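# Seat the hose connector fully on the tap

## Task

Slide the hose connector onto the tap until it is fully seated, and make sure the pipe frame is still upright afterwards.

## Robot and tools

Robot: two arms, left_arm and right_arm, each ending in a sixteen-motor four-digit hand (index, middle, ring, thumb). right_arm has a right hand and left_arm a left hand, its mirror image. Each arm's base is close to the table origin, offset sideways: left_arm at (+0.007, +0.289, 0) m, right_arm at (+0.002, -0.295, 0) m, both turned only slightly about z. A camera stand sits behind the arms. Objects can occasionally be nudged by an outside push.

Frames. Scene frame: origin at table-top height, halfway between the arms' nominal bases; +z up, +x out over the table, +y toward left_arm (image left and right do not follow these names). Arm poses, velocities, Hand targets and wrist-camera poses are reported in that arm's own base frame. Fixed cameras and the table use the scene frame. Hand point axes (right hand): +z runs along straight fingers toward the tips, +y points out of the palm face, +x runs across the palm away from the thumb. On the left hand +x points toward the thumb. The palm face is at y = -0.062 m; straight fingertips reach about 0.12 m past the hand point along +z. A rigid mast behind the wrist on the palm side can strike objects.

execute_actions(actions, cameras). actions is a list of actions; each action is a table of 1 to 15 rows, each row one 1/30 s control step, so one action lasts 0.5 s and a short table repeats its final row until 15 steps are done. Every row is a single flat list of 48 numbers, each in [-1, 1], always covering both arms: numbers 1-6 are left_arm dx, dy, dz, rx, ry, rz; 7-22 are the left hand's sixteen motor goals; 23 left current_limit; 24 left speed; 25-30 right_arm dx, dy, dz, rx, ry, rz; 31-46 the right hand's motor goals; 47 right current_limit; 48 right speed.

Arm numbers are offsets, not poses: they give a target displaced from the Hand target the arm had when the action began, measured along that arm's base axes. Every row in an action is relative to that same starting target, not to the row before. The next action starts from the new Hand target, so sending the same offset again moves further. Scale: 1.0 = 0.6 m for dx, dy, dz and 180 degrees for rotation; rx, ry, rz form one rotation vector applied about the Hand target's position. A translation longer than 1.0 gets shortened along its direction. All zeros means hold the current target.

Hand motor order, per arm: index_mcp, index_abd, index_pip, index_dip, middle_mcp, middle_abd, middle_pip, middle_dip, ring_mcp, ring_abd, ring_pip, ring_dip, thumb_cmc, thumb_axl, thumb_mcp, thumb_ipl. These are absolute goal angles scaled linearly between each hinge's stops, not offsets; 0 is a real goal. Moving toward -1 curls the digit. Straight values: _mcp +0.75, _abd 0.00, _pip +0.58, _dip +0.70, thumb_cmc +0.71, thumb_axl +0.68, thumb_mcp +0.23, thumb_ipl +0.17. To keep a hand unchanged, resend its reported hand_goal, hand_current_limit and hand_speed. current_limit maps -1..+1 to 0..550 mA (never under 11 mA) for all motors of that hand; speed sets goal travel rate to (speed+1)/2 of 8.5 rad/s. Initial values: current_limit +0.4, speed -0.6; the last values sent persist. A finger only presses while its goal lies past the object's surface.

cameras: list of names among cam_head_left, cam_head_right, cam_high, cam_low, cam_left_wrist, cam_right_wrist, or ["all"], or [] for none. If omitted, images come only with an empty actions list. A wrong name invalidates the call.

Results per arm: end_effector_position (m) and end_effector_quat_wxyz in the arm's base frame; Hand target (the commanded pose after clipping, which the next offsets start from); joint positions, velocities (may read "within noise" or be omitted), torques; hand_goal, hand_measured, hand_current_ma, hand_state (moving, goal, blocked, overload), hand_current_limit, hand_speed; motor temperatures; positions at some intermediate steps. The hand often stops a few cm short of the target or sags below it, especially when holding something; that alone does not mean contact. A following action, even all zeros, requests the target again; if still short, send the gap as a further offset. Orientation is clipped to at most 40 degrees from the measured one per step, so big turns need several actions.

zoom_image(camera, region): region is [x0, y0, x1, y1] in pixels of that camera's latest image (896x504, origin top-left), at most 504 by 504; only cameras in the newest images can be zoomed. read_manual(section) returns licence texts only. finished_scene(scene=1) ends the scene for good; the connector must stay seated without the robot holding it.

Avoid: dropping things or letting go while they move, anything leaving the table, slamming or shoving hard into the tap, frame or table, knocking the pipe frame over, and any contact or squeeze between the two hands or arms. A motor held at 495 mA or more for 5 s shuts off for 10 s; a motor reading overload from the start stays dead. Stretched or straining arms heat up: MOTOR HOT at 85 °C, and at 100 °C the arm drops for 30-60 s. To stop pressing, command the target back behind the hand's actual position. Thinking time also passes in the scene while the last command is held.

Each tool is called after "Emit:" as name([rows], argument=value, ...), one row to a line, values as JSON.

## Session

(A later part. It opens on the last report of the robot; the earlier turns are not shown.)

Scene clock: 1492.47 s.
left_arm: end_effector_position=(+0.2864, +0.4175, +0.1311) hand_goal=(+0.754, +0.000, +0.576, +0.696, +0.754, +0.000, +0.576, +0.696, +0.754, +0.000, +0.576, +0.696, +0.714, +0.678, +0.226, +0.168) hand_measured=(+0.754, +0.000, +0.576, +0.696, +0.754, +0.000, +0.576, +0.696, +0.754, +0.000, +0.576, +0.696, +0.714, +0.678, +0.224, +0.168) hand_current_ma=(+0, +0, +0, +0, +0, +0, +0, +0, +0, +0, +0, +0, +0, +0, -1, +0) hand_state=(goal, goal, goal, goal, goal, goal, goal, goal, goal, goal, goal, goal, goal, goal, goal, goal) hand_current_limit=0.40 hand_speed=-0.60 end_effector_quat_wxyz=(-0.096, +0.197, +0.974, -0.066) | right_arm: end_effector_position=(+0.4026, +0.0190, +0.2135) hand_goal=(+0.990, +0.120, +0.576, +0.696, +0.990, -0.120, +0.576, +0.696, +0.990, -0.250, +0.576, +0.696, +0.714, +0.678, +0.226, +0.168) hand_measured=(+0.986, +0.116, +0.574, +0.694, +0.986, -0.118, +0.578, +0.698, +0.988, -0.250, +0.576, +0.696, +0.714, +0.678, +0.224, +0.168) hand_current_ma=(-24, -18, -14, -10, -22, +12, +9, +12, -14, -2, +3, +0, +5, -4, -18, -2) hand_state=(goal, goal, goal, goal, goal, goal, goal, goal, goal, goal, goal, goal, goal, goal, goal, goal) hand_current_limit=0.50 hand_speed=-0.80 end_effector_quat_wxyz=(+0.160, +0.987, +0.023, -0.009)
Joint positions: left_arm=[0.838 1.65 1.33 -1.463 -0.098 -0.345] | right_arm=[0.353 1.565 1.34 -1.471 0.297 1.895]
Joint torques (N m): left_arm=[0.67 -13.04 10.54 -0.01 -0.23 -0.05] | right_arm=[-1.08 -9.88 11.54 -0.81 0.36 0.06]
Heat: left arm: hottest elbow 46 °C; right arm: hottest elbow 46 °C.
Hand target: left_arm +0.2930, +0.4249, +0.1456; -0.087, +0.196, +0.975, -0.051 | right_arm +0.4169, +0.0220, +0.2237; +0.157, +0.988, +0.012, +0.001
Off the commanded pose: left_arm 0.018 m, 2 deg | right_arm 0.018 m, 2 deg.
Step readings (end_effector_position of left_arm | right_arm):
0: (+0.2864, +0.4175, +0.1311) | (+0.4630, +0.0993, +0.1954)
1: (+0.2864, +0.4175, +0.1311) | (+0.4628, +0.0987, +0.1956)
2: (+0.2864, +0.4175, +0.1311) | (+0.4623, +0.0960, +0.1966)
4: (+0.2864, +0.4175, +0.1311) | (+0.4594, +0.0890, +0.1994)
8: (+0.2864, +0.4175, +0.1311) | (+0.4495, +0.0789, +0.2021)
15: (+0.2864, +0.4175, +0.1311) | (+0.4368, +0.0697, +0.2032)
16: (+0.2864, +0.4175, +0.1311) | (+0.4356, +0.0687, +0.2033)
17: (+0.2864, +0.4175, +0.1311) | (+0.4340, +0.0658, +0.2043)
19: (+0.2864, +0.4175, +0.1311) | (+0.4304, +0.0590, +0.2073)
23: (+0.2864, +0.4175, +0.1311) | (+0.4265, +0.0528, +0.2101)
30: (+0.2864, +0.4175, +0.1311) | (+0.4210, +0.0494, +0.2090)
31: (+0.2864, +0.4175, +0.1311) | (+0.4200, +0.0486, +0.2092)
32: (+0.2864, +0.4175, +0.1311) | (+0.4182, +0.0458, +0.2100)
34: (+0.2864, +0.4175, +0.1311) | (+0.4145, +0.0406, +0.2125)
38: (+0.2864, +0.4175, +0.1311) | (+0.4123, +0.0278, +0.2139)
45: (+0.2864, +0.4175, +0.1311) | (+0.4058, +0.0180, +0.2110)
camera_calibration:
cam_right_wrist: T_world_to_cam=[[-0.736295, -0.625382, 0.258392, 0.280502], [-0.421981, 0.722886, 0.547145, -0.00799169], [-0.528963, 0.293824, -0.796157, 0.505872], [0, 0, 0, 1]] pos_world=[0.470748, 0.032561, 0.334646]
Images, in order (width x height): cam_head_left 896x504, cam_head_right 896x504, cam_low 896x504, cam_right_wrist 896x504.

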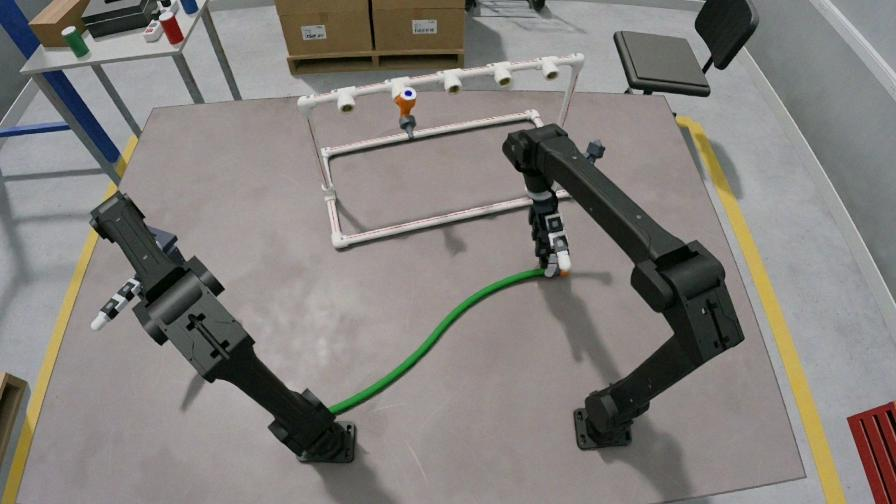

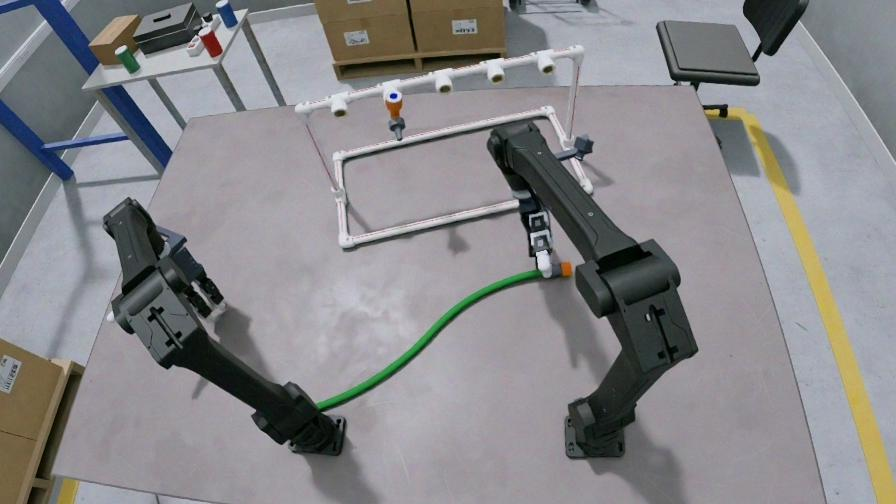

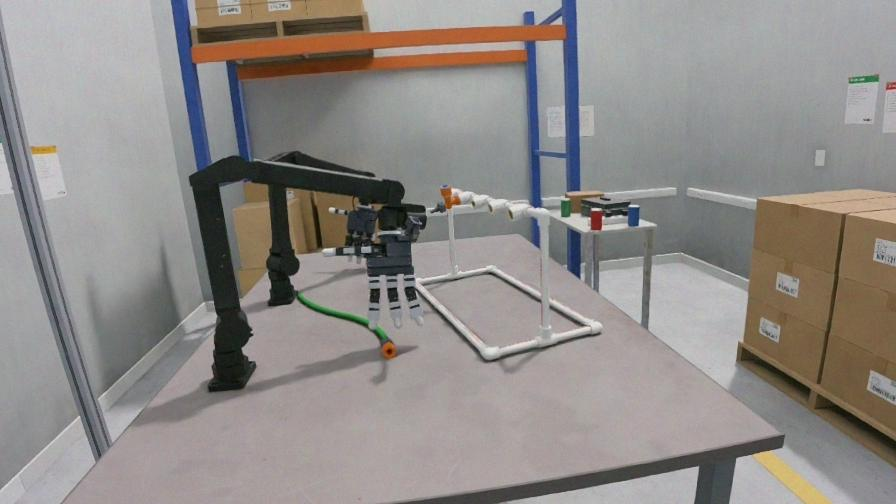

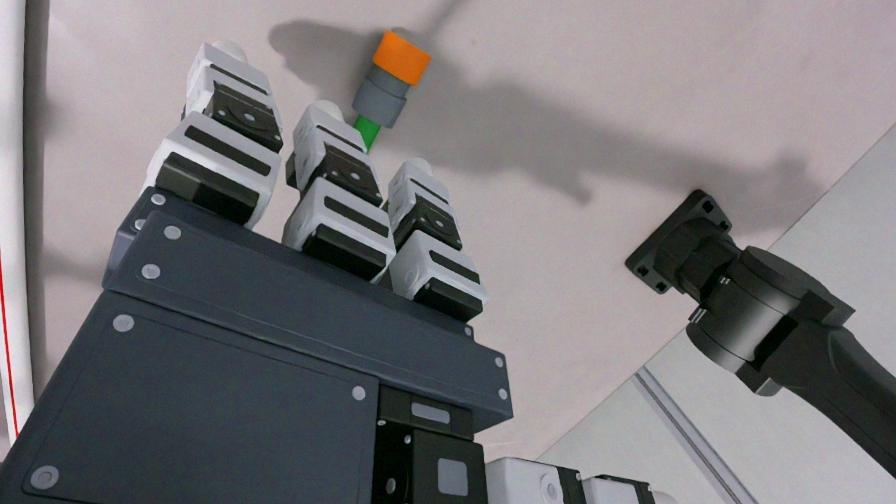

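Emit:
execute_actions([
  [[0,0,0,0,0,0,0.754,0,0.576,0.696,0.754,0,0.576,0.696,0.754,0,0.576,0.696,0.714,0.678,0.226,0.168,0.4,-0.6,-0.01,0.01,-0.055,0,0,0,0.99,0.12,0.576,0.696,0.99,-0.12,0.576,0.696,0.99,-0.25,0.576,0.696,0.714,0.678,0.226,0.168,0.5,-0.8]],
  [[0,0,0,0,0,0,0.754,0,0.576,0.696,0.754,0,0.576,0.696,0.754,0,0.576,0.696,0.714,0.678,0.226,0.168,0.4,-0.6,0,0,-0.03,0,0,0,0.99,0.12,0.576,0.696,0.99,-0.12,0.576,0.696,0.99,-0.25,0.576,0.696,0.714,0.678,0.226,0.168,0.5,-0.8]],
], cameras=["cam_low", "cam_head_right", "cam_right_wrist"])

Emit:
zoom_image(camera="cam_low", region=[350, 290, 430, 370])

Emit:
zoom_image(camera="cam_right_wrist", region=[250, 0, 550, 200])

Emit:
zoom_image(camera="cam_head_right", region=[500, 230, 600, 310])

Scene clock: 1541.80 s.
left_arm: end_effector_position=(+0.2864, +0.4175, +0.1311) hand_goal=(+0.754, +0.000, +0.576, +0.696, +0.754, +0.000, +0.576, +0.696, +0.754, +0.000, +0.576, +0.696, +0.714, +0.678, +0.226, +0.168) hand_measured=(+0.754, +0.000, +0.576, +0.696, +0.754, +0.000, +0.576, +0.696, +0.754, +0.000, +0.576, +0.696, +0.714, +0.678, +0.224, +0.168) hand_current_ma=(+0, +0, +0, +0, +0, +0, +0, +0, +0, +0, +0, +0, +0, +0, -1, +0) hand_state=(goal, goal, goal, goal, goal, goal, goal, goal, goal, goal, goal, goal, goal, goal, goal, goal) hand_current_limit=0.40 hand_speed=-0.60 end_effector_quat_wxyz=(-0.096, +0.197, +0.974, -0.066) | right_arm: end_effector_position=(+0.4103, +0.0230, +0.1817) hand_goal=(+0.990, +0.120, +0.576, +0.696, +0.990, -0.120, +0.576, +0.696, +0.990, -0.250, +0.576, +0.696, +0.714, +0.678, +0.226, +0.168) hand_measured=(+0.986, +0.116, +0.574, +0.694, +0.986, -0.118, +0.578, +0.698, +0.988, -0.250, +0.576, +0.696, +0.716, +0.678, +0.224, +0.168) hand_current_ma=(-22, -16, -13, -10, -21, +11, +9, +12, -14, -2, +3, +0, +5, -4, -18, -2) hand_state=(goal, goal, goal, goal, goal, goal, goal, goal, goal, goal, goal, goal, goal, goal, goal, goal) hand_current_limit=0.50 hand_speed=-0.80 end_effector_quat_wxyz=(+0.155, +0.988, +0.011, +0.006)
Joint positions: left_arm=[0.838 1.65 1.33 -1.463 -0.098 -0.345] | right_arm=[0.353 1.595 1.295 -1.368 0.297 1.916]
Joint torques (N m): left_arm=[0.56 -13.33 10.58 -0.1 -0.23 -0.04] | right_arm=[0.09 -10.29 7.19 0.05 0.31 0.09]
Heat: left arm: hottest elbow 46 °C; right arm: hottest elbow 50 °C.
Hand target: left_arm +0.2930, +0.4249, +0.1456; -0.087, +0.196, +0.975, -0.051 | right_arm +0.4109, +0.0280, +0.1727; +0.157, +0.988, +0.013, +0.001
Off the commanded pose: left_arm 0.018 m, 2 deg | right_arm 0.010 m, 1 deg.
Step readings (end_effector_position of left_arm | right_arm):
0: (+0.2864, +0.4175, +0.1311) | (+0.4026, +0.0190, +0.2135)
1: (+0.2864, +0.4175, +0.1311) | (+0.4026, +0.0190, +0.2135)
2: (+0.2864, +0.4175, +0.1311) | (+0.4027, +0.0191, +0.2132)
4: (+0.2864, +0.4175, +0.1311) | (+0.4051, +0.0202, +0.2120)
8: (+0.2864, +0.4175, +0.1311) | (+0.4107, +0.0226, +0.2072)
15: (+0.2864, +0.4175, +0.1311) | (+0.4100, +0.0228, +0.2011)
16: (+0.2864, +0.4175, +0.1311) | (+0.4099, +0.0228, +0.2007)
17: (+0.2864, +0.4175, +0.1311) | (+0.4102, +0.0229, +0.1998)
19: (+0.2864, +0.4175, +0.1311) | (+0.4109, +0.0232, +0.1962)
23: (+0.2864, +0.4175, +0.1311) | (+0.4097, +0.0228, +0.1872)
30: (+0.2864, +0.4175, +0.1311) | (+0.4102, +0.0229, +0.1817)
camera_calibration:
cam_right_wrist: T_world_to_cam=[[-0.756264, -0.613436, 0.227512, 0.310408], [-0.426067, 0.725648, 0.540279, 0.0125108], [-0.496521, 0.311658, -0.810146, 0.472259], [0, 0, 0, 1]] pos_world=[0.474567, 0.0341534, 0.305218]
Images, in order (width x height): cam_head_right 896x504, cam_low 896x504, cam_right_wrist 896x504.

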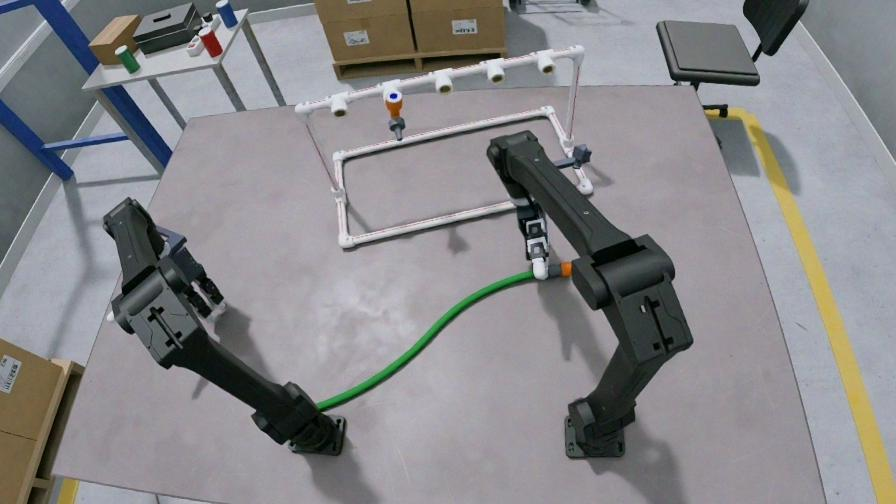

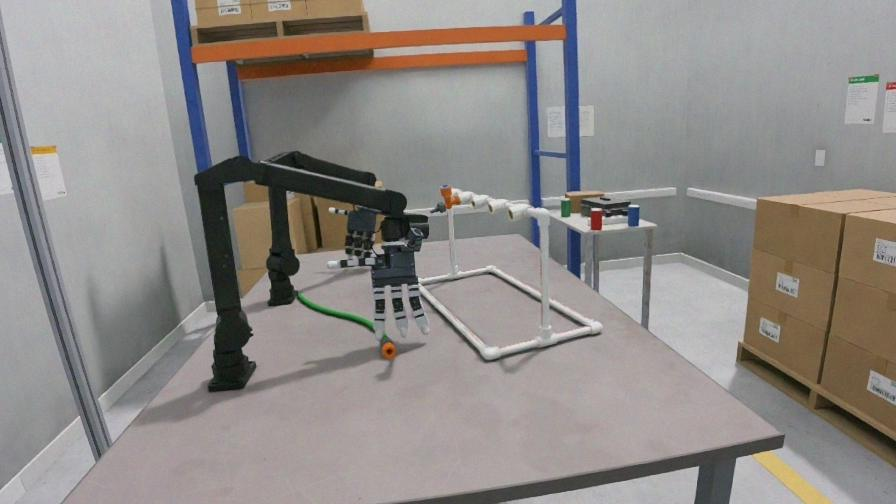

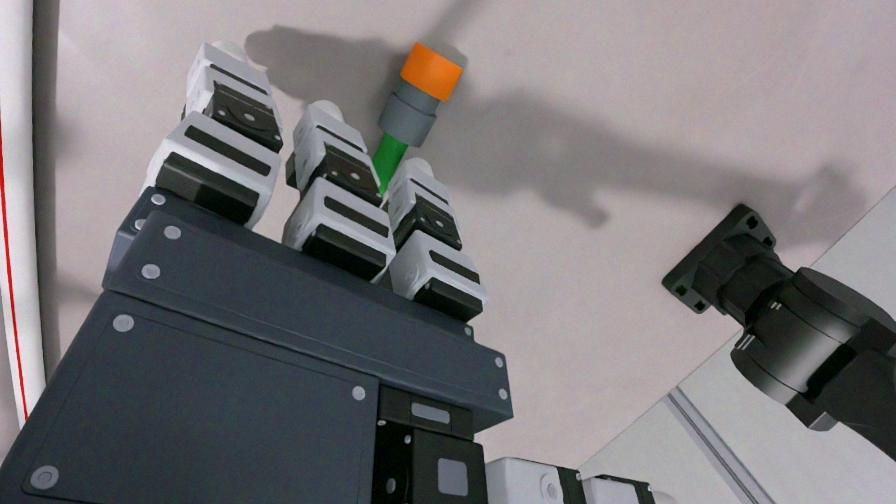

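Scaled by 6.300.

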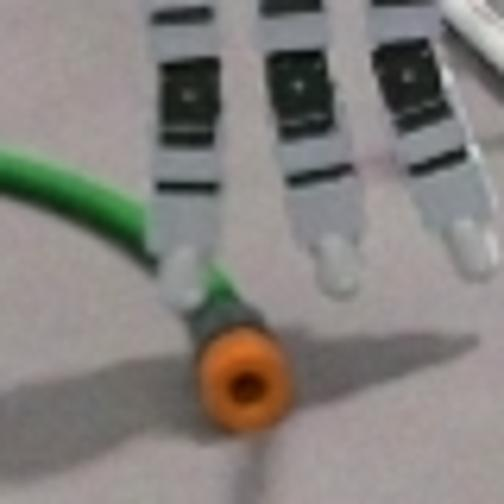

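Scaled by 1.680.

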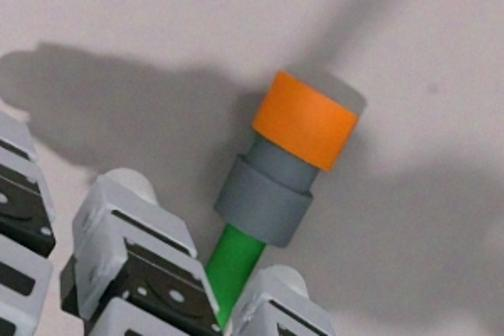

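Scaled by 5.040.

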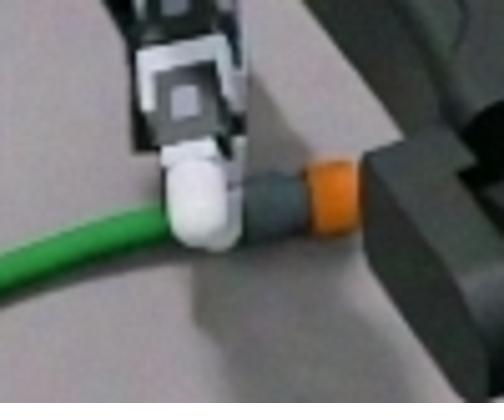

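Emit:
execute_actions([
  [[0,0,0,0,0,0,0.754,0,0.576,0.696,0.754,0,0.576,0.696,0.754,0,0.576,0.696,0.714,0.678,0.226,0.168,0.4,-0.6,-0.019,0,0,0,0,0,0.99,0.12,0.576,0.696,0.99,-0.12,0.576,0.696,0.99,-0.25,0.576,0.696,0.714,0.678,0.226,0.168,0.5,-0.8]],
  [[0,0,0,0,0,0,0.754,0,0.576,0.696,0.754,0,0.576,0.696,0.754,0,0.576,0.696,0.714,0.678,0.226,0.168,0.4,-0.6,0,0,-0.028,0,0,0,0.99,0.12,0.576,0.696,0.99,-0.12,0.576,0.696,0.99,-0.25,0.576,0.696,0.714,0.678,0.226,0.168,0.5,-0.8]],
], cameras=["cam_low", "cam_right_wrist"])

Emit:
zoom_image(camera="cam_low", region=[350, 290, 430, 370])

Emit:
zoom_image(camera="cam_right_wrist", region=[250, 0, 550, 200])

Scene clock: 1556.60 s.
left_arm: end_effector_position=(+0.2864, +0.4175, +0.1311) hand_goal=(+0.754, +0.000, +0.576, +0.696, +0.754, +0.000, +0.576, +0.696, +0.754, +0.000, +0.576, +0.696, +0.714, +0.678, +0.226, +0.168) hand_measured=(+0.754, +0.000, +0.576, +0.696, +0.754, +0.000, +0.576, +0.696, +0.754, +0.000, +0.576, +0.696, +0.714, +0.678, +0.224, +0.168) hand_current_ma=(+0, +0, +0, +0, +0, +0, +0, +0, +0, +0, +0, +0, +0, +0, -1, +0) hand_state=(goal, goal, goal, goal, goal, goal, goal, goal, goal, goal, goal, goal, goal, goal, goal, goal) hand_current_limit=0.40 hand_speed=-0.60 end_effector_quat_wxyz=(-0.096, +0.197, +0.974, -0.066) | right_arm: end_effector_position=(+0.4001, +0.0233, +0.1612) hand_goal=(+0.990, +0.120, +0.576, +0.696, +0.990, -0.120, +0.576, +0.696, +0.990, -0.250, +0.576, +0.696, +0.714, +0.678, +0.226, +0.168) hand_measured=(+0.986, +0.116, +0.574, +0.694, +0.986, -0.118, +0.578, +0.698, +0.988, -0.250, +0.576, +0.696, +0.716, +0.678, +0.224, +0.168) hand_current_ma=(-22, -16, -13, -10, -21, +11, +9, +12, -14, -2, +3, +0, +5, -4, -18, -2) hand_state=(goal, goal, goal, goal, goal, goal, goal, goal, goal, goal, goal, goal, goal, goal, goal, goal) hand_current_limit=0.50 hand_speed=-0.80 end_effector_quat_wxyz=(+0.157, +0.988, +0.012, +0.001)
Joint positions: left_arm=[0.838 1.65 1.33 -1.463 -0.098 -0.345] | right_arm=[0.362 1.595 1.237 -1.321 0.297 1.925]
Joint torques (N m): left_arm=[0.56 -13.16 10.55 -0.09 -0.23 -0.07] | right_arm=[0.03 -10.75 6.91 -0.01 0.27 0.09]
Heat: left arm: hottest elbow 46 °C; right arm: hottest elbow 48 °C.
Hand target: left_arm +0.2930, +0.4249, +0.1456; -0.087, +0.196, +0.975, -0.051 | right_arm +0.3994, +0.0279, +0.1559; +0.157, +0.988, +0.012, +0.001
Off the commanded pose: left_arm 0.018 m, 2 deg | right_arm 0.007 m, 0 deg.
Step readings (end_effector_position of left_arm | right_arm):
0: (+0.2864, +0.4175, +0.1311) | (+0.4103, +0.0230, +0.1817)
1: (+0.2864, +0.4175, +0.1311) | (+0.4103, +0.0230, +0.1817)
2: (+0.2864, +0.4175, +0.1311) | (+0.4101, +0.0231, +0.1813)
4: (+0.2864, +0.4175, +0.1311) | (+0.4084, +0.0230, +0.1793)
8: (+0.2864, +0.4175, +0.1311) | (+0.4022, +0.0229, +0.1738)
15: (+0.2864, +0.4175, +0.1311) | (+0.4004, +0.0234, +0.1725)
16: (+0.2864, +0.4175, +0.1311) | (+0.4005, +0.0234, +0.1724)
17: (+0.2864, +0.4175, +0.1311) | (+0.4008, +0.0235, +0.1717)
19: (+0.2864, +0.4175, +0.1311) | (+0.4016, +0.0238, +0.1689)
23: (+0.2864, +0.4175, +0.1311) | (+0.4000, +0.0232, +0.1630)
30: (+0.2864, +0.4175, +0.1311) | (+0.4000, +0.0232, +0.1613)
camera_calibration:
cam_right_wrist: T_world_to_cam=[[-0.754486, -0.612233, 0.236476, 0.305336], [-0.421248, 0.728031, 0.540853, 0.0169168], [-0.50329, 0.308451, -0.807191, 0.452783], [0, 0, 0, 1]] pos_world=[0.46538, 0.0349599, 0.284128]
Images, in order (width x height): cam_low 896x504, cam_right_wrist 896x504.

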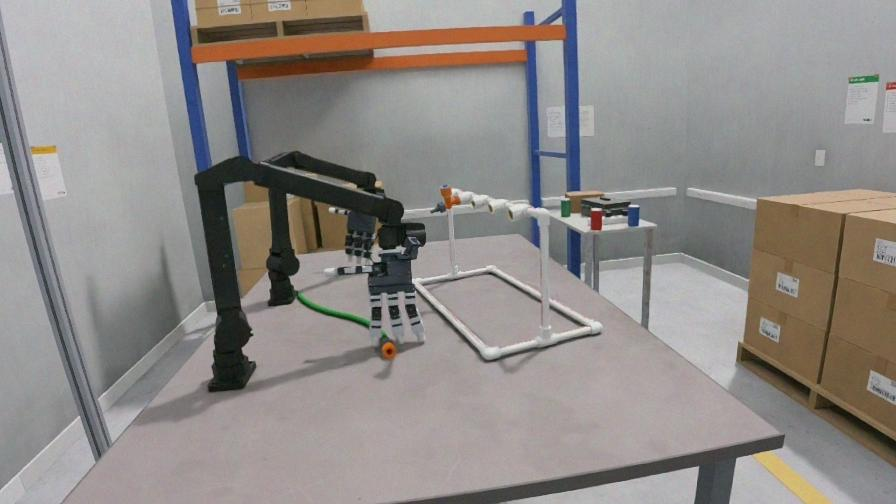

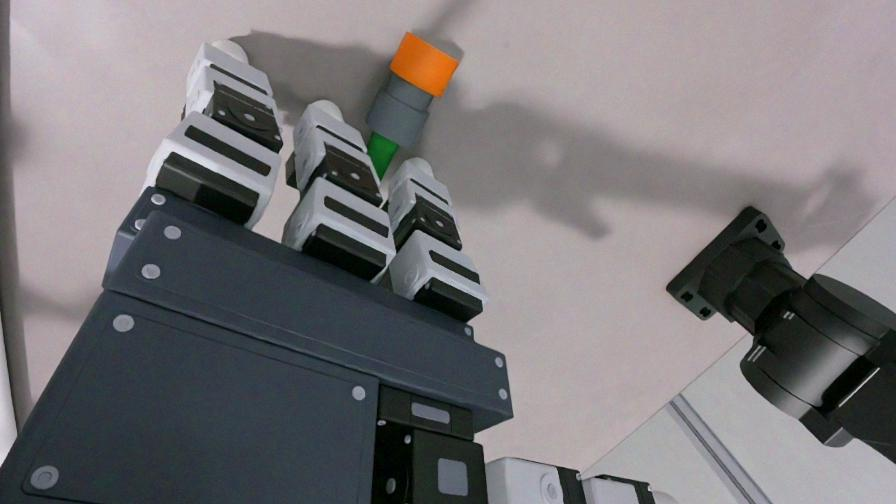

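Scaled by 6.300.

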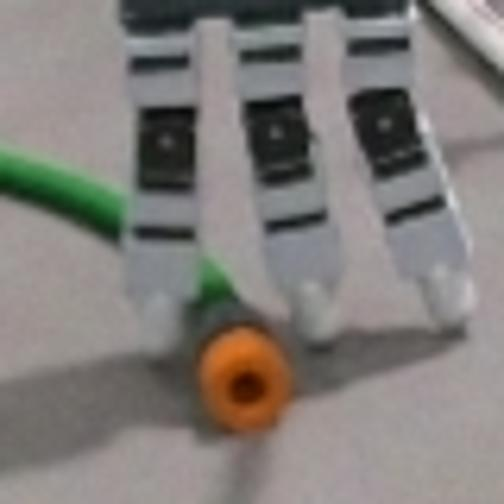

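Scaled by 1.680.

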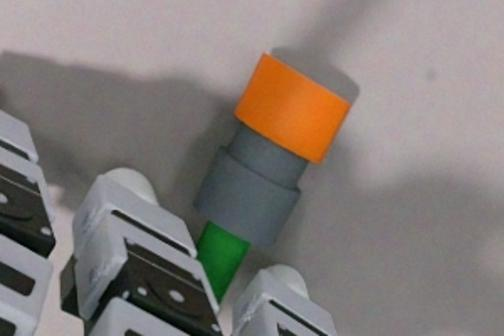

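Emit:
execute_actions([
  [[0,0,0,0,0,0,0.754,0,0.576,0.696,0.754,0,0.576,0.696,0.754,0,0.576,0.696,0.714,0.678,0.226,0.168,0.4,-0.6,0,0,0.004,0,0,0,0.99,-0.03,0.576,0.696,0.99,0.03,0.576,0.696,0.99,-0.25,0.576,0.696,0.714,0.678,0.226,0.168,0.5,-0.9]],
  [[0,0,0,0,0,0,0.754,0,0.576,0.696,0.754,0,0.576,0.696,0.754,0,0.576,0.696,0.714,0.678,0.226,0.168,0.4,-0.6,0,0,0,0,0,0,0.99,-0.09,0.576,0.696,0.99,0.09,0.576,0.696,0.99,-0.25,0.576,0.696,0.714,0.678,0.226,0.168,0.5,-0.9]],
], cameras=["cam_low", "cam_right_wrist"])

Emit:
zoom_image(camera="cam_low", region=[350, 290, 430, 370])

Emit:
zoom_image(camera="cam_right_wrist", region=[250, 0, 550, 200])

Scene clock: 1572.07 s.
left_arm: end_effector_position=(+0.2864, +0.4175, +0.1311) hand_goal=(+0.754, +0.000, +0.576, +0.696, +0.754, +0.000, +0.576, +0.696, +0.754, +0.000, +0.576, +0.696, +0.714, +0.678, +0.226, +0.168) hand_measured=(+0.754, +0.000, +0.576, +0.696, +0.754, +0.000, +0.576, +0.696, +0.754, +0.000, +0.576, +0.696, +0.714, +0.678, +0.224, +0.168) hand_current_ma=(+0, +0, +0, +0, +0, +0, +0, +0, +0, +0, +0, +0, +0, +0, -1, +0) hand_state=(goal, goal, goal, goal, goal, goal, goal, goal, goal, goal, goal, goal, goal, goal, goal, goal) hand_current_limit=0.40 hand_speed=-0.60 end_effector_quat_wxyz=(-0.096, +0.197, +0.974, -0.066) | right_arm: end_effector_position=(+0.4000, +0.0234, +0.1612) hand_goal=(+0.990, -0.090, +0.576, +0.696, +0.990, +0.090, +0.576, +0.696, +0.990, -0.250, +0.576, +0.696, +0.714, +0.678, +0.226, +0.168) hand_measured=(+0.988, -0.036, +0.574, +0.694, +0.986, +0.046, +0.578, +0.698, +0.988, -0.250, +0.576, +0.696, +0.716, +0.678, +0.224, +0.168) hand_current_ma=(-11, +231, -9, -10, -21, -190, +9, +12, -14, -2, +3, +0, +5, -4, -18, -2) hand_state=(goal, blocked, goal, goal, goal, blocked, goal, goal, goal, goal, goal, goal, goal, goal, goal, goal) hand_current_limit=0.50 hand_speed=-0.90 end_effector_quat_wxyz=(+0.157, +0.988, +0.012, +0.001)
Joint positions: left_arm=[0.838 1.65 1.33 -1.463 -0.098 -0.345] | right_arm=[0.362 1.595 1.237 -1.321 0.296 1.925]
Joint torques (N m): left_arm=[0.67 -12.86 10.59 -0.17 -0.26 -0.04] | right_arm=[0.03 -10.99 7.19 -0.24 0.3 0.09]
Heat: left arm: hottest elbow 46 °C; right arm: hottest elbow 46 °C.
Hand target: left_arm +0.2930, +0.4249, +0.1456; -0.087, +0.196, +0.975, -0.051 | right_arm +0.3994, +0.0279, +0.1583; +0.157, +0.988, +0.012, +0.001
Off the commanded pose: left_arm 0.018 m, 2 deg | right_arm 0.005 m, 0 deg.
Step readings (end_effector_position of left_arm | right_arm):
0: (+0.2864, +0.4175, +0.1311) | (+0.4001, +0.0233, +0.1612)
1: (+0.2864, +0.4175, +0.1311) | (+0.4001, +0.0233, +0.1612)
2: (+0.2864, +0.4175, +0.1311) | (+0.4001, +0.0233, +0.1612)
4: (+0.2864, +0.4175, +0.1311) | (+0.4001, +0.0233, +0.1612)
8: (+0.2864, +0.4175, +0.1311) | (+0.4001, +0.0233, +0.1612)
15: (+0.2864, +0.4175, +0.1311) | (+0.4001, +0.0233, +0.1612)
16: (+0.2864, +0.4175, +0.1311) | (+0.4001, +0.0233, +0.1612)
17: (+0.2864, +0.4175, +0.1311) | (+0.4001, +0.0233, +0.1612)
19: (+0.2864, +0.4175, +0.1311) | (+0.4000, +0.0234, +0.1612)
23: (+0.2864, +0.4175, +0.1311) | (+0.4000, +0.0234, +0.1612)
30: (+0.2864, +0.4175, +0.1311) | (+0.4000, +0.0234, +0.1612)
camera_calibration:
cam_right_wrist: T_world_to_cam=[[-0.754486, -0.612344, 0.236189, 0.305445], [-0.421076, 0.727672, 0.541469, 0.01673], [-0.503434, 0.309077, -0.806862, 0.452654], [0, 0, 0, 1]] pos_world=[0.46538, 0.0349588, 0.284027]
Images, in order (width x height): cam_low 896x504, cam_right_wrist 896x504.

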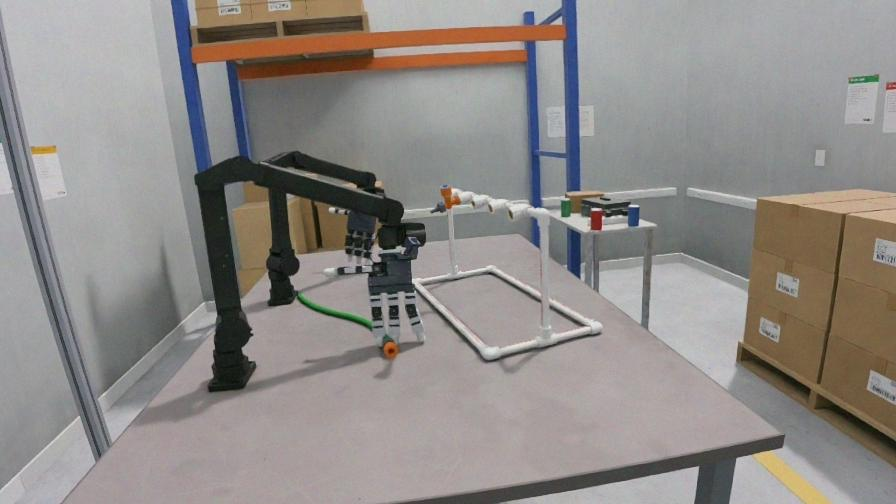

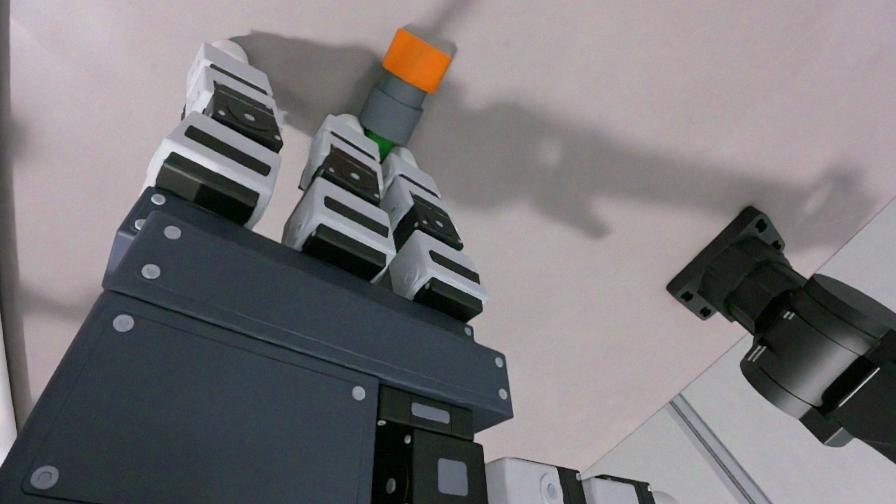

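Scaled by 6.300.

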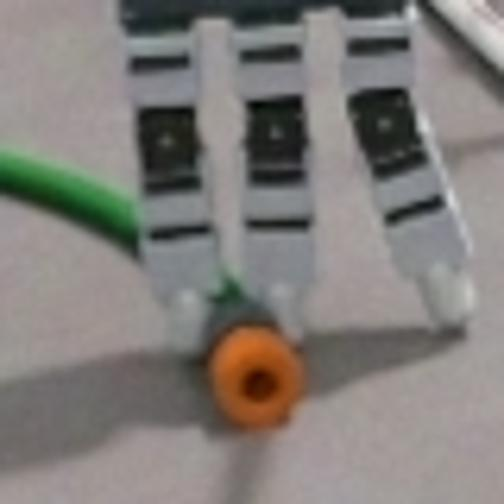

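Scaled by 1.680.

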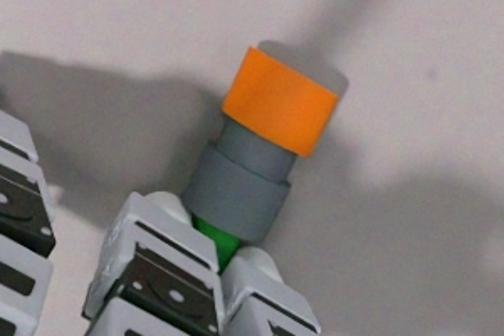

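Emit:
execute_actions([
  [[0,0,0,0,0,0,0.754,0,0.576,0.696,0.754,0,0.576,0.696,0.754,0,0.576,0.696,0.714,0.678,0.226,0.168,0.4,-0.6,-0.01,-0.05,0.102,0,0,0,0.99,-0.09,0.576,0.696,0.99,0.09,0.576,0.696,0.99,-0.25,0.576,0.696,0.714,0.678,0.226,0.168,0.5,-0.9]],
  [[0,0,0,0,0,0,0.754,0,0.576,0.696,0.754,0,0.576,0.696,0.754,0,0.576,0.696,0.714,0.678,0.226,0.168,0.4,-0.6,-0.024,-0.122,0.102,0,0,0,0.99,-0.09,0.576,0.696,0.99,0.09,0.576,0.696,0.99,-0.25,0.576,0.696,0.714,0.678,0.226,0.168,0.5,-0.9]],
  [[0,0,0,0,0,0,0.754,0,0.576,0.696,0.754,0,0.576,0.696,0.754,0,0.576,0.696,0.714,0.678,0.226,0.168,0.4,-0.6,-0.025,-0.117,0.05,0,0,0,0.99,-0.09,0.576,0.696,0.99,0.09,0.576,0.696,0.99,-0.25,0.576,0.696,0.714,0.678,0.226,0.168,0.5,-0.9]],
  [[0,0,0,0,0,0,0.754,0,0.576,0.696,0.754,0,0.576,0.696,0.754,0,0.576,0.696,0.714,0.678,0.226,0.168,0.4,-0.6,-0.025,-0.117,0.05,0,0,0,0.99,-0.09,0.576,0.696,0.99,0.09,0.576,0.696,0.99,-0.25,0.576,0.696,0.714,0.678,0.226,0.168,0.5,-0.9]],
], cameras=["cam_head_left", "cam_right_wrist"])

Scene clock: 1654.23 s.
left_arm: end_effector_position=(+0.2864, +0.4175, +0.1311) hand_goal=(+0.754, +0.000, +0.576, +0.696, +0.754, +0.000, +0.576, +0.696, +0.754, +0.000, +0.576, +0.696, +0.714, +0.678, +0.226, +0.168) hand_measured=(+0.754, +0.000, +0.576, +0.696, +0.754, +0.000, +0.576, +0.696, +0.754, +0.000, +0.576, +0.696, +0.714, +0.678, +0.224, +0.168) hand_current_ma=(+0, +0, +0, +0, +0, +0, +0, +0, +0, +0, +0, +0, +0, +0, -1, +0) hand_state=(goal, goal, goal, goal, goal, goal, goal, goal, goal, goal, goal, goal, goal, goal, goal, goal) hand_current_limit=0.40 hand_speed=-0.60 end_effector_quat_wxyz=(-0.096, +0.197, +0.974, -0.066) | right_arm: end_effector_position=(+0.3389, -0.2130, +0.3142) hand_goal=(+0.990, -0.090, +0.576, +0.696, +0.990, +0.090, +0.576, +0.696, +0.990, -0.250, +0.576, +0.696, +0.714, +0.678, +0.226, +0.168) hand_measured=(+0.988, -0.040, +0.576, +0.696, +0.980, +0.046, +0.570, +0.690, +0.990, -0.250, +0.576, +0.696, +0.718, +0.678, +0.222, +0.168) hand_current_ma=(-9, +214, -1, +2, -55, -190, -30, -25, -4, -2, +3, +0, +15, -4, -19, -2) hand_state=(goal, blocked, goal, goal, goal, blocked, goal, goal, goal, goal, goal, goal, goal, goal, goal, goal) hand_current_limit=0.50 hand_speed=-0.90 end_effector_quat_wxyz=(+0.153, +0.988, +0.011, -0.025)
Joint positions: left_arm=[0.838 1.65 1.33 -1.463 -0.098 -0.345] | right_arm=[-0.211 1.317 1.349 -1.585 0.311 1.334]
Joint torques (N m): left_arm=[0.56 -13.22 10.61 -0.17 -0.24 -0.08] | right_arm=[-0.73 -8.82 12.64 -0.54 0.31 -0.13]
Motor temperatures (°C): left_arm=[26 38 46 26 28 26] | right_arm=[26 32 43 26 24 25]
Heat: left arm: hottest elbow 46 °C; right arm: hottest elbow 43 °C.
Hand target: left_arm +0.2930, +0.4249, +0.1456; -0.087, +0.196, +0.975, -0.051 | right_arm +0.3491, -0.2156, +0.3406; +0.157, +0.988, +0.012, +0.001
Off the commanded pose: left_arm 0.018 m, 2 deg | right_arm 0.028 m, 3 deg.
Step readings (end_effector_position of left_arm | right_arm):
0: (+0.2864, +0.4175, +0.1311) | (+0.4000, +0.0234, +0.1612)
1: (+0.2864, +0.4175, +0.1311) | (+0.4000, +0.0234, +0.1612)
2: (+0.2864, +0.4175, +0.1311) | (+0.3991, +0.0230, +0.1615)
4: (+0.2864, +0.4175, +0.1311) | (+0.3941, +0.0196, +0.1653)
8: (+0.2864, +0.4175, +0.1311) | (+0.3837, +0.0068, +0.1815)
15: (+0.2864, +0.4175, +0.1311) | (+0.3781, -0.0038, +0.1984)
16: (+0.2864, +0.4175, +0.1311) | (+0.3784, -0.0040, +0.1987)
17: (+0.2864, +0.4175, +0.1311) | (+0.3780, -0.0076, +0.2001)
19: (+0.2864, +0.4175, +0.1311) | (+0.3746, -0.0171, +0.2064)
23: (+0.2864, +0.4175, +0.1311) | (+0.3628, -0.0552, +0.2336)
30: (+0.2864, +0.4175, +0.1311) | (+0.3625, -0.0775, +0.2640)
31: (+0.2864, +0.4175, +0.1311) | (+0.3633, -0.0773, +0.2643)
32: (+0.2864, +0.4175, +0.1311) | (+0.3638, -0.0798, +0.2645)
34: (+0.2864, +0.4175, +0.1311) | (+0.3631, -0.0882, +0.2658)
38: (+0.2864, +0.4175, +0.1311) | (+0.3537, -0.1243, +0.2744)
45: (+0.2864, +0.4175, +0.1311) | (+0.3491, -0.1451, +0.2845)
46: (+0.2864, +0.4175, +0.1311) | (+0.3498, -0.1450, +0.2845)
47: (+0.2864, +0.4175, +0.1311) | (+0.3502, -0.1476, +0.2851)
49: (+0.2864, +0.4175, +0.1311) | (+0.3496, -0.1564, +0.2872)
53: (+0.2864, +0.4175, +0.1311) | (+0.3371, -0.1927, +0.2987)
60: (+0.2864, +0.4175, +0.1311) | (+0.3359, -0.2131, +0.3140)
camera_calibration:
cam_right_wrist: T_world_to_cam=[[-0.746731, -0.607214, 0.271447, 0.0657873], [-0.385284, 0.727562, 0.567635, 0.0597092], [-0.542171, 0.319286, -0.777243, 0.624371], [0, 0, 0, 1]] pos_world=[0.410646, -0.202848, 0.433537]
Images, in order (width x height): cam_head_left 896x504, cam_right_wrist 896x504.

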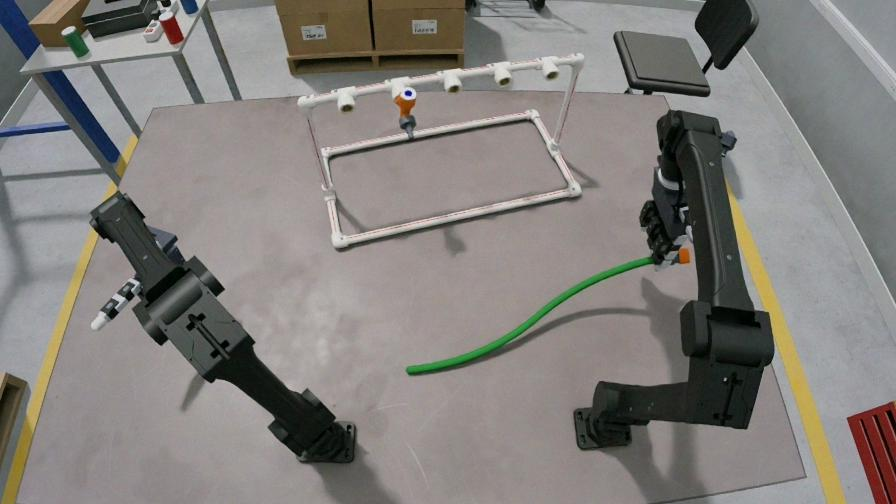

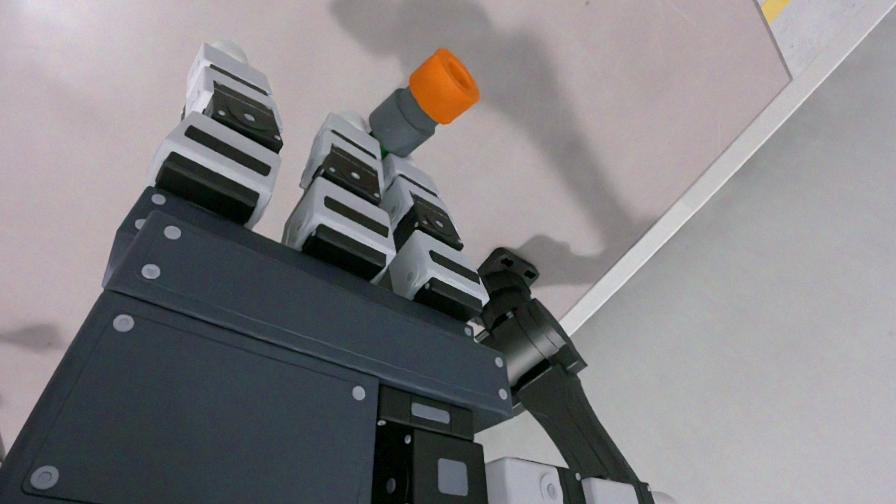

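Emit:
execute_actions([
  [[0,0,0,0,0,0,0.754,0,0.576,0.696,0.754,0,0.576,0.696,0.754,0,0.576,0.696,0.714,0.678,0.226,0.168,0.4,-0.6,0.1,0.005,0.017,0,0,0.0417,0.99,-0.09,0.576,0.696,0.99,0.09,0.576,0.696,0.99,-0.25,0.576,0.696,0.714,0.678,0.226,0.168,0.5,-0.9]],
  [[0,0,0,0,0,0,0.754,0,0.576,0.696,0.754,0,0.576,0.696,0.754,0,0.576,0.696,0.714,0.678,0.226,0.168,0.4,-0.6,0.1,0.005,0.017,0,0,0.0417,0.99,-0.09,0.576,0.696,0.99,0.09,0.576,0.696,0.99,-0.25,0.576,0.696,0.714,0.678,0.226,0.168,0.5,-0.9]],
  [[0,0,0,0,0,0,0.754,0,0.576,0.696,0.754,0,0.576,0.696,0.754,0,0.576,0.696,0.714,0.678,0.226,0.168,0.4,-0.6,0.115,0.042,0.017,0,0,0.0417,0.99,-0.09,0.576,0.696,0.99,0.09,0.576,0.696,0.99,-0.25,0.576,0.696,0.714,0.678,0.226,0.168,0.5,-0.9]],
  [[0,0,0,0,0,0,0.754,0,0.576,0.696,0.754,0,0.576,0.696,0.754,0,0.576,0.696,0.714,0.678,0.226,0.168,0.4,-0.6,0.115,0.042,0.017,0,0,0.0417,0.99,-0.09,0.576,0.696,0.99,0.09,0.576,0.696,0.99,-0.25,0.576,0.696,0.714,0.678,0.226,0.168,0.5,-0.9]],
], cameras=["cam_head_left", "cam_high", "cam_right_wrist"])

Scene clock: 1668.33 s.
left_arm: end_effector_position=(+0.2864, +0.4175, +0.1311) hand_goal=(+0.754, +0.000, +0.576, +0.696, +0.754, +0.000, +0.576, +0.696, +0.754, +0.000, +0.576, +0.696, +0.714, +0.678, +0.226, +0.168) hand_measured=(+0.754, +0.000, +0.576, +0.696, +0.754, +0.000, +0.576, +0.696, +0.754, +0.000, +0.576, +0.696, +0.714, +0.678, +0.224, +0.168) hand_current_ma=(+0, +0, +0, +0, +0, +0, +0, +0, +0, +0, +0, +0, +0, +0, -1, +0) hand_state=(goal, goal, goal, goal, goal, goal, goal, goal, goal, goal, goal, goal, goal, goal, goal, goal) hand_current_limit=0.40 hand_speed=-0.60 end_effector_quat_wxyz=(-0.096, +0.197, +0.974, -0.066) | right_arm: end_effector_position=(+0.5957, -0.1582, +0.3631) hand_goal=(+0.990, -0.090, +0.576, +0.696, +0.990, +0.090, +0.576, +0.696, +0.990, -0.250, +0.576, +0.696, +0.714, +0.678, +0.226, +0.168) hand_measured=(+0.990, -0.040, +0.576, +0.696, +0.976, +0.046, +0.568, +0.690, +0.990, -0.250, +0.576, +0.696, +0.718, +0.678, +0.222, +0.168) hand_current_ma=(+4, +214, -1, +2, -72, -190, -39, -31, -4, -2, +3, +0, +15, -4, -19, -2) hand_state=(goal, blocked, goal, goal, goal, blocked, goal, goal, goal, goal, goal, goal, goal, goal, goal, goal) hand_current_limit=0.50 hand_speed=-0.90 end_effector_quat_wxyz=(+0.146, +0.952, +0.266, +0.026)
Joint positions: left_arm=[0.838 1.65 1.33 -1.463 -0.098 -0.345] | right_arm=[-0.056 1.787 2.027 -1.662 0.26 0.951]
Joint torques (N m): left_arm=[0.44 -13.27 10.62 -0.14 -0.26 -0.05] | right_arm=[-0.79 -13.92 12.88 -0.17 0.31 -0.1]
Heat: left arm: hottest elbow 46 °C; right arm: hottest elbow 45 °C.
Hand target: left_arm +0.2930, +0.4249, +0.1456; -0.087, +0.196, +0.975, -0.051 | right_arm +0.6071, -0.1590, +0.3815; +0.151, +0.951, +0.268, +0.042
Off the commanded pose: left_arm 0.018 m, 2 deg | right_arm 0.021 m, 2 deg.
Step readings (end_effector_position of left_arm | right_arm):
0: (+0.2864, +0.4175, +0.1311) | (+0.3390, -0.2130, +0.3142)
1: (+0.2864, +0.4175, +0.1311) | (+0.3391, -0.2130, +0.3143)
2: (+0.2864, +0.4175, +0.1311) | (+0.3406, -0.2130, +0.3153)
4: (+0.2864, +0.4175, +0.1311) | (+0.3491, -0.2128, +0.3199)
8: (+0.2864, +0.4175, +0.1311) | (+0.3755, -0.2112, +0.3325)
15: (+0.2864, +0.4175, +0.1311) | (+0.3903, -0.2104, +0.3311)
16: (+0.2864, +0.4175, +0.1311) | (+0.3910, -0.2105, +0.3303)
17: (+0.2864, +0.4175, +0.1311) | (+0.3938, -0.2105, +0.3303)
19: (+0.2864, +0.4175, +0.1311) | (+0.4053, -0.2099, +0.3332)
23: (+0.2864, +0.4175, +0.1311) | (+0.4342, -0.2092, +0.3407)
30: (+0.2864, +0.4175, +0.1311) | (+0.4502, -0.2085, +0.3388)
31: (+0.2864, +0.4175, +0.1311) | (+0.4510, -0.2086, +0.3388)
32: (+0.2864, +0.4175, +0.1311) | (+0.4543, -0.2071, +0.3396)
34: (+0.2864, +0.4175, +0.1311) | (+0.4672, -0.2043, +0.3445)
38: (+0.2864, +0.4175, +0.1311) | (+0.5032, -0.1905, +0.3543)
45: (+0.2864, +0.4175, +0.1311) | (+0.5247, -0.1806, +0.3491)
46: (+0.2864, +0.4175, +0.1311) | (+0.5254, -0.1806, +0.3486)
47: (+0.2864, +0.4175, +0.1311) | (+0.5279, -0.1801, +0.3491)
49: (+0.2864, +0.4175, +0.1311) | (+0.5397, -0.1789, +0.3540)
53: (+0.2864, +0.4175, +0.1311) | (+0.5736, -0.1694, +0.3649)
60: (+0.2864, +0.4175, +0.1311) | (+0.5938, -0.1584, +0.3616)
camera_calibration:
cam_right_wrist: T_world_to_cam=[[-0.345883, -0.905371, 0.24631, 0.000778983], [-0.708274, 0.424116, 0.564335, 0.236696], [-0.615396, 0.0207389, -0.787945, 0.78442], [0, 0, 0, 1]] pos_world=[0.650644, -0.115949, 0.484313]
Images, in order (width x height): cam_head_left 896x504, cam_high 896x504, cam_right_wrist 896x504.

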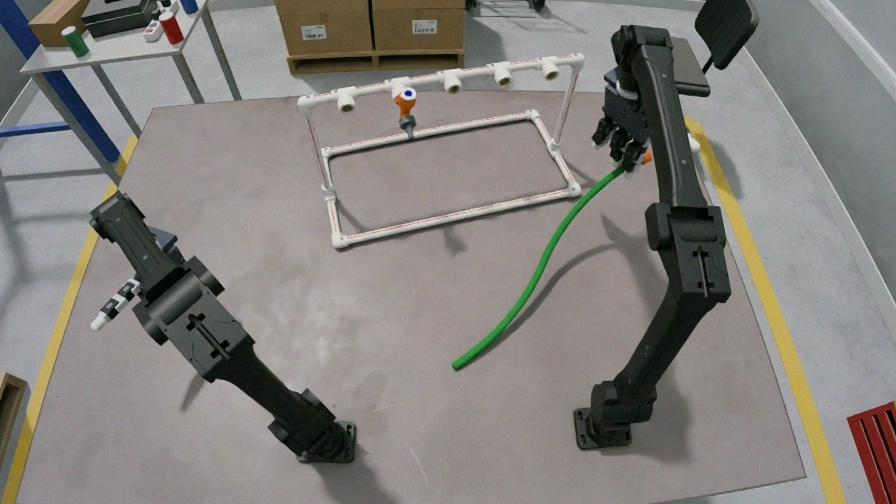

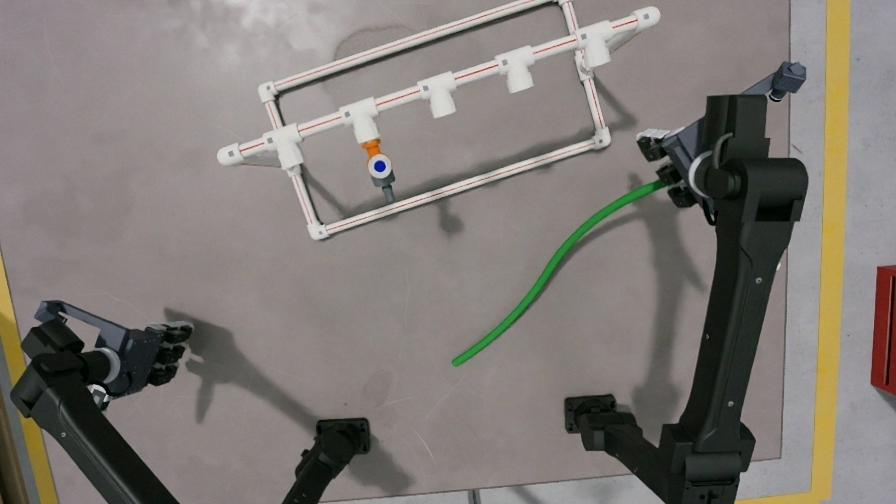

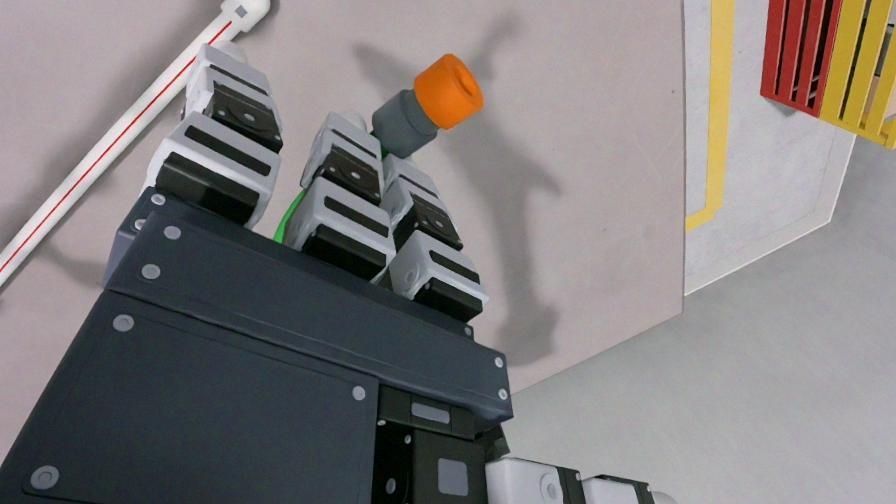

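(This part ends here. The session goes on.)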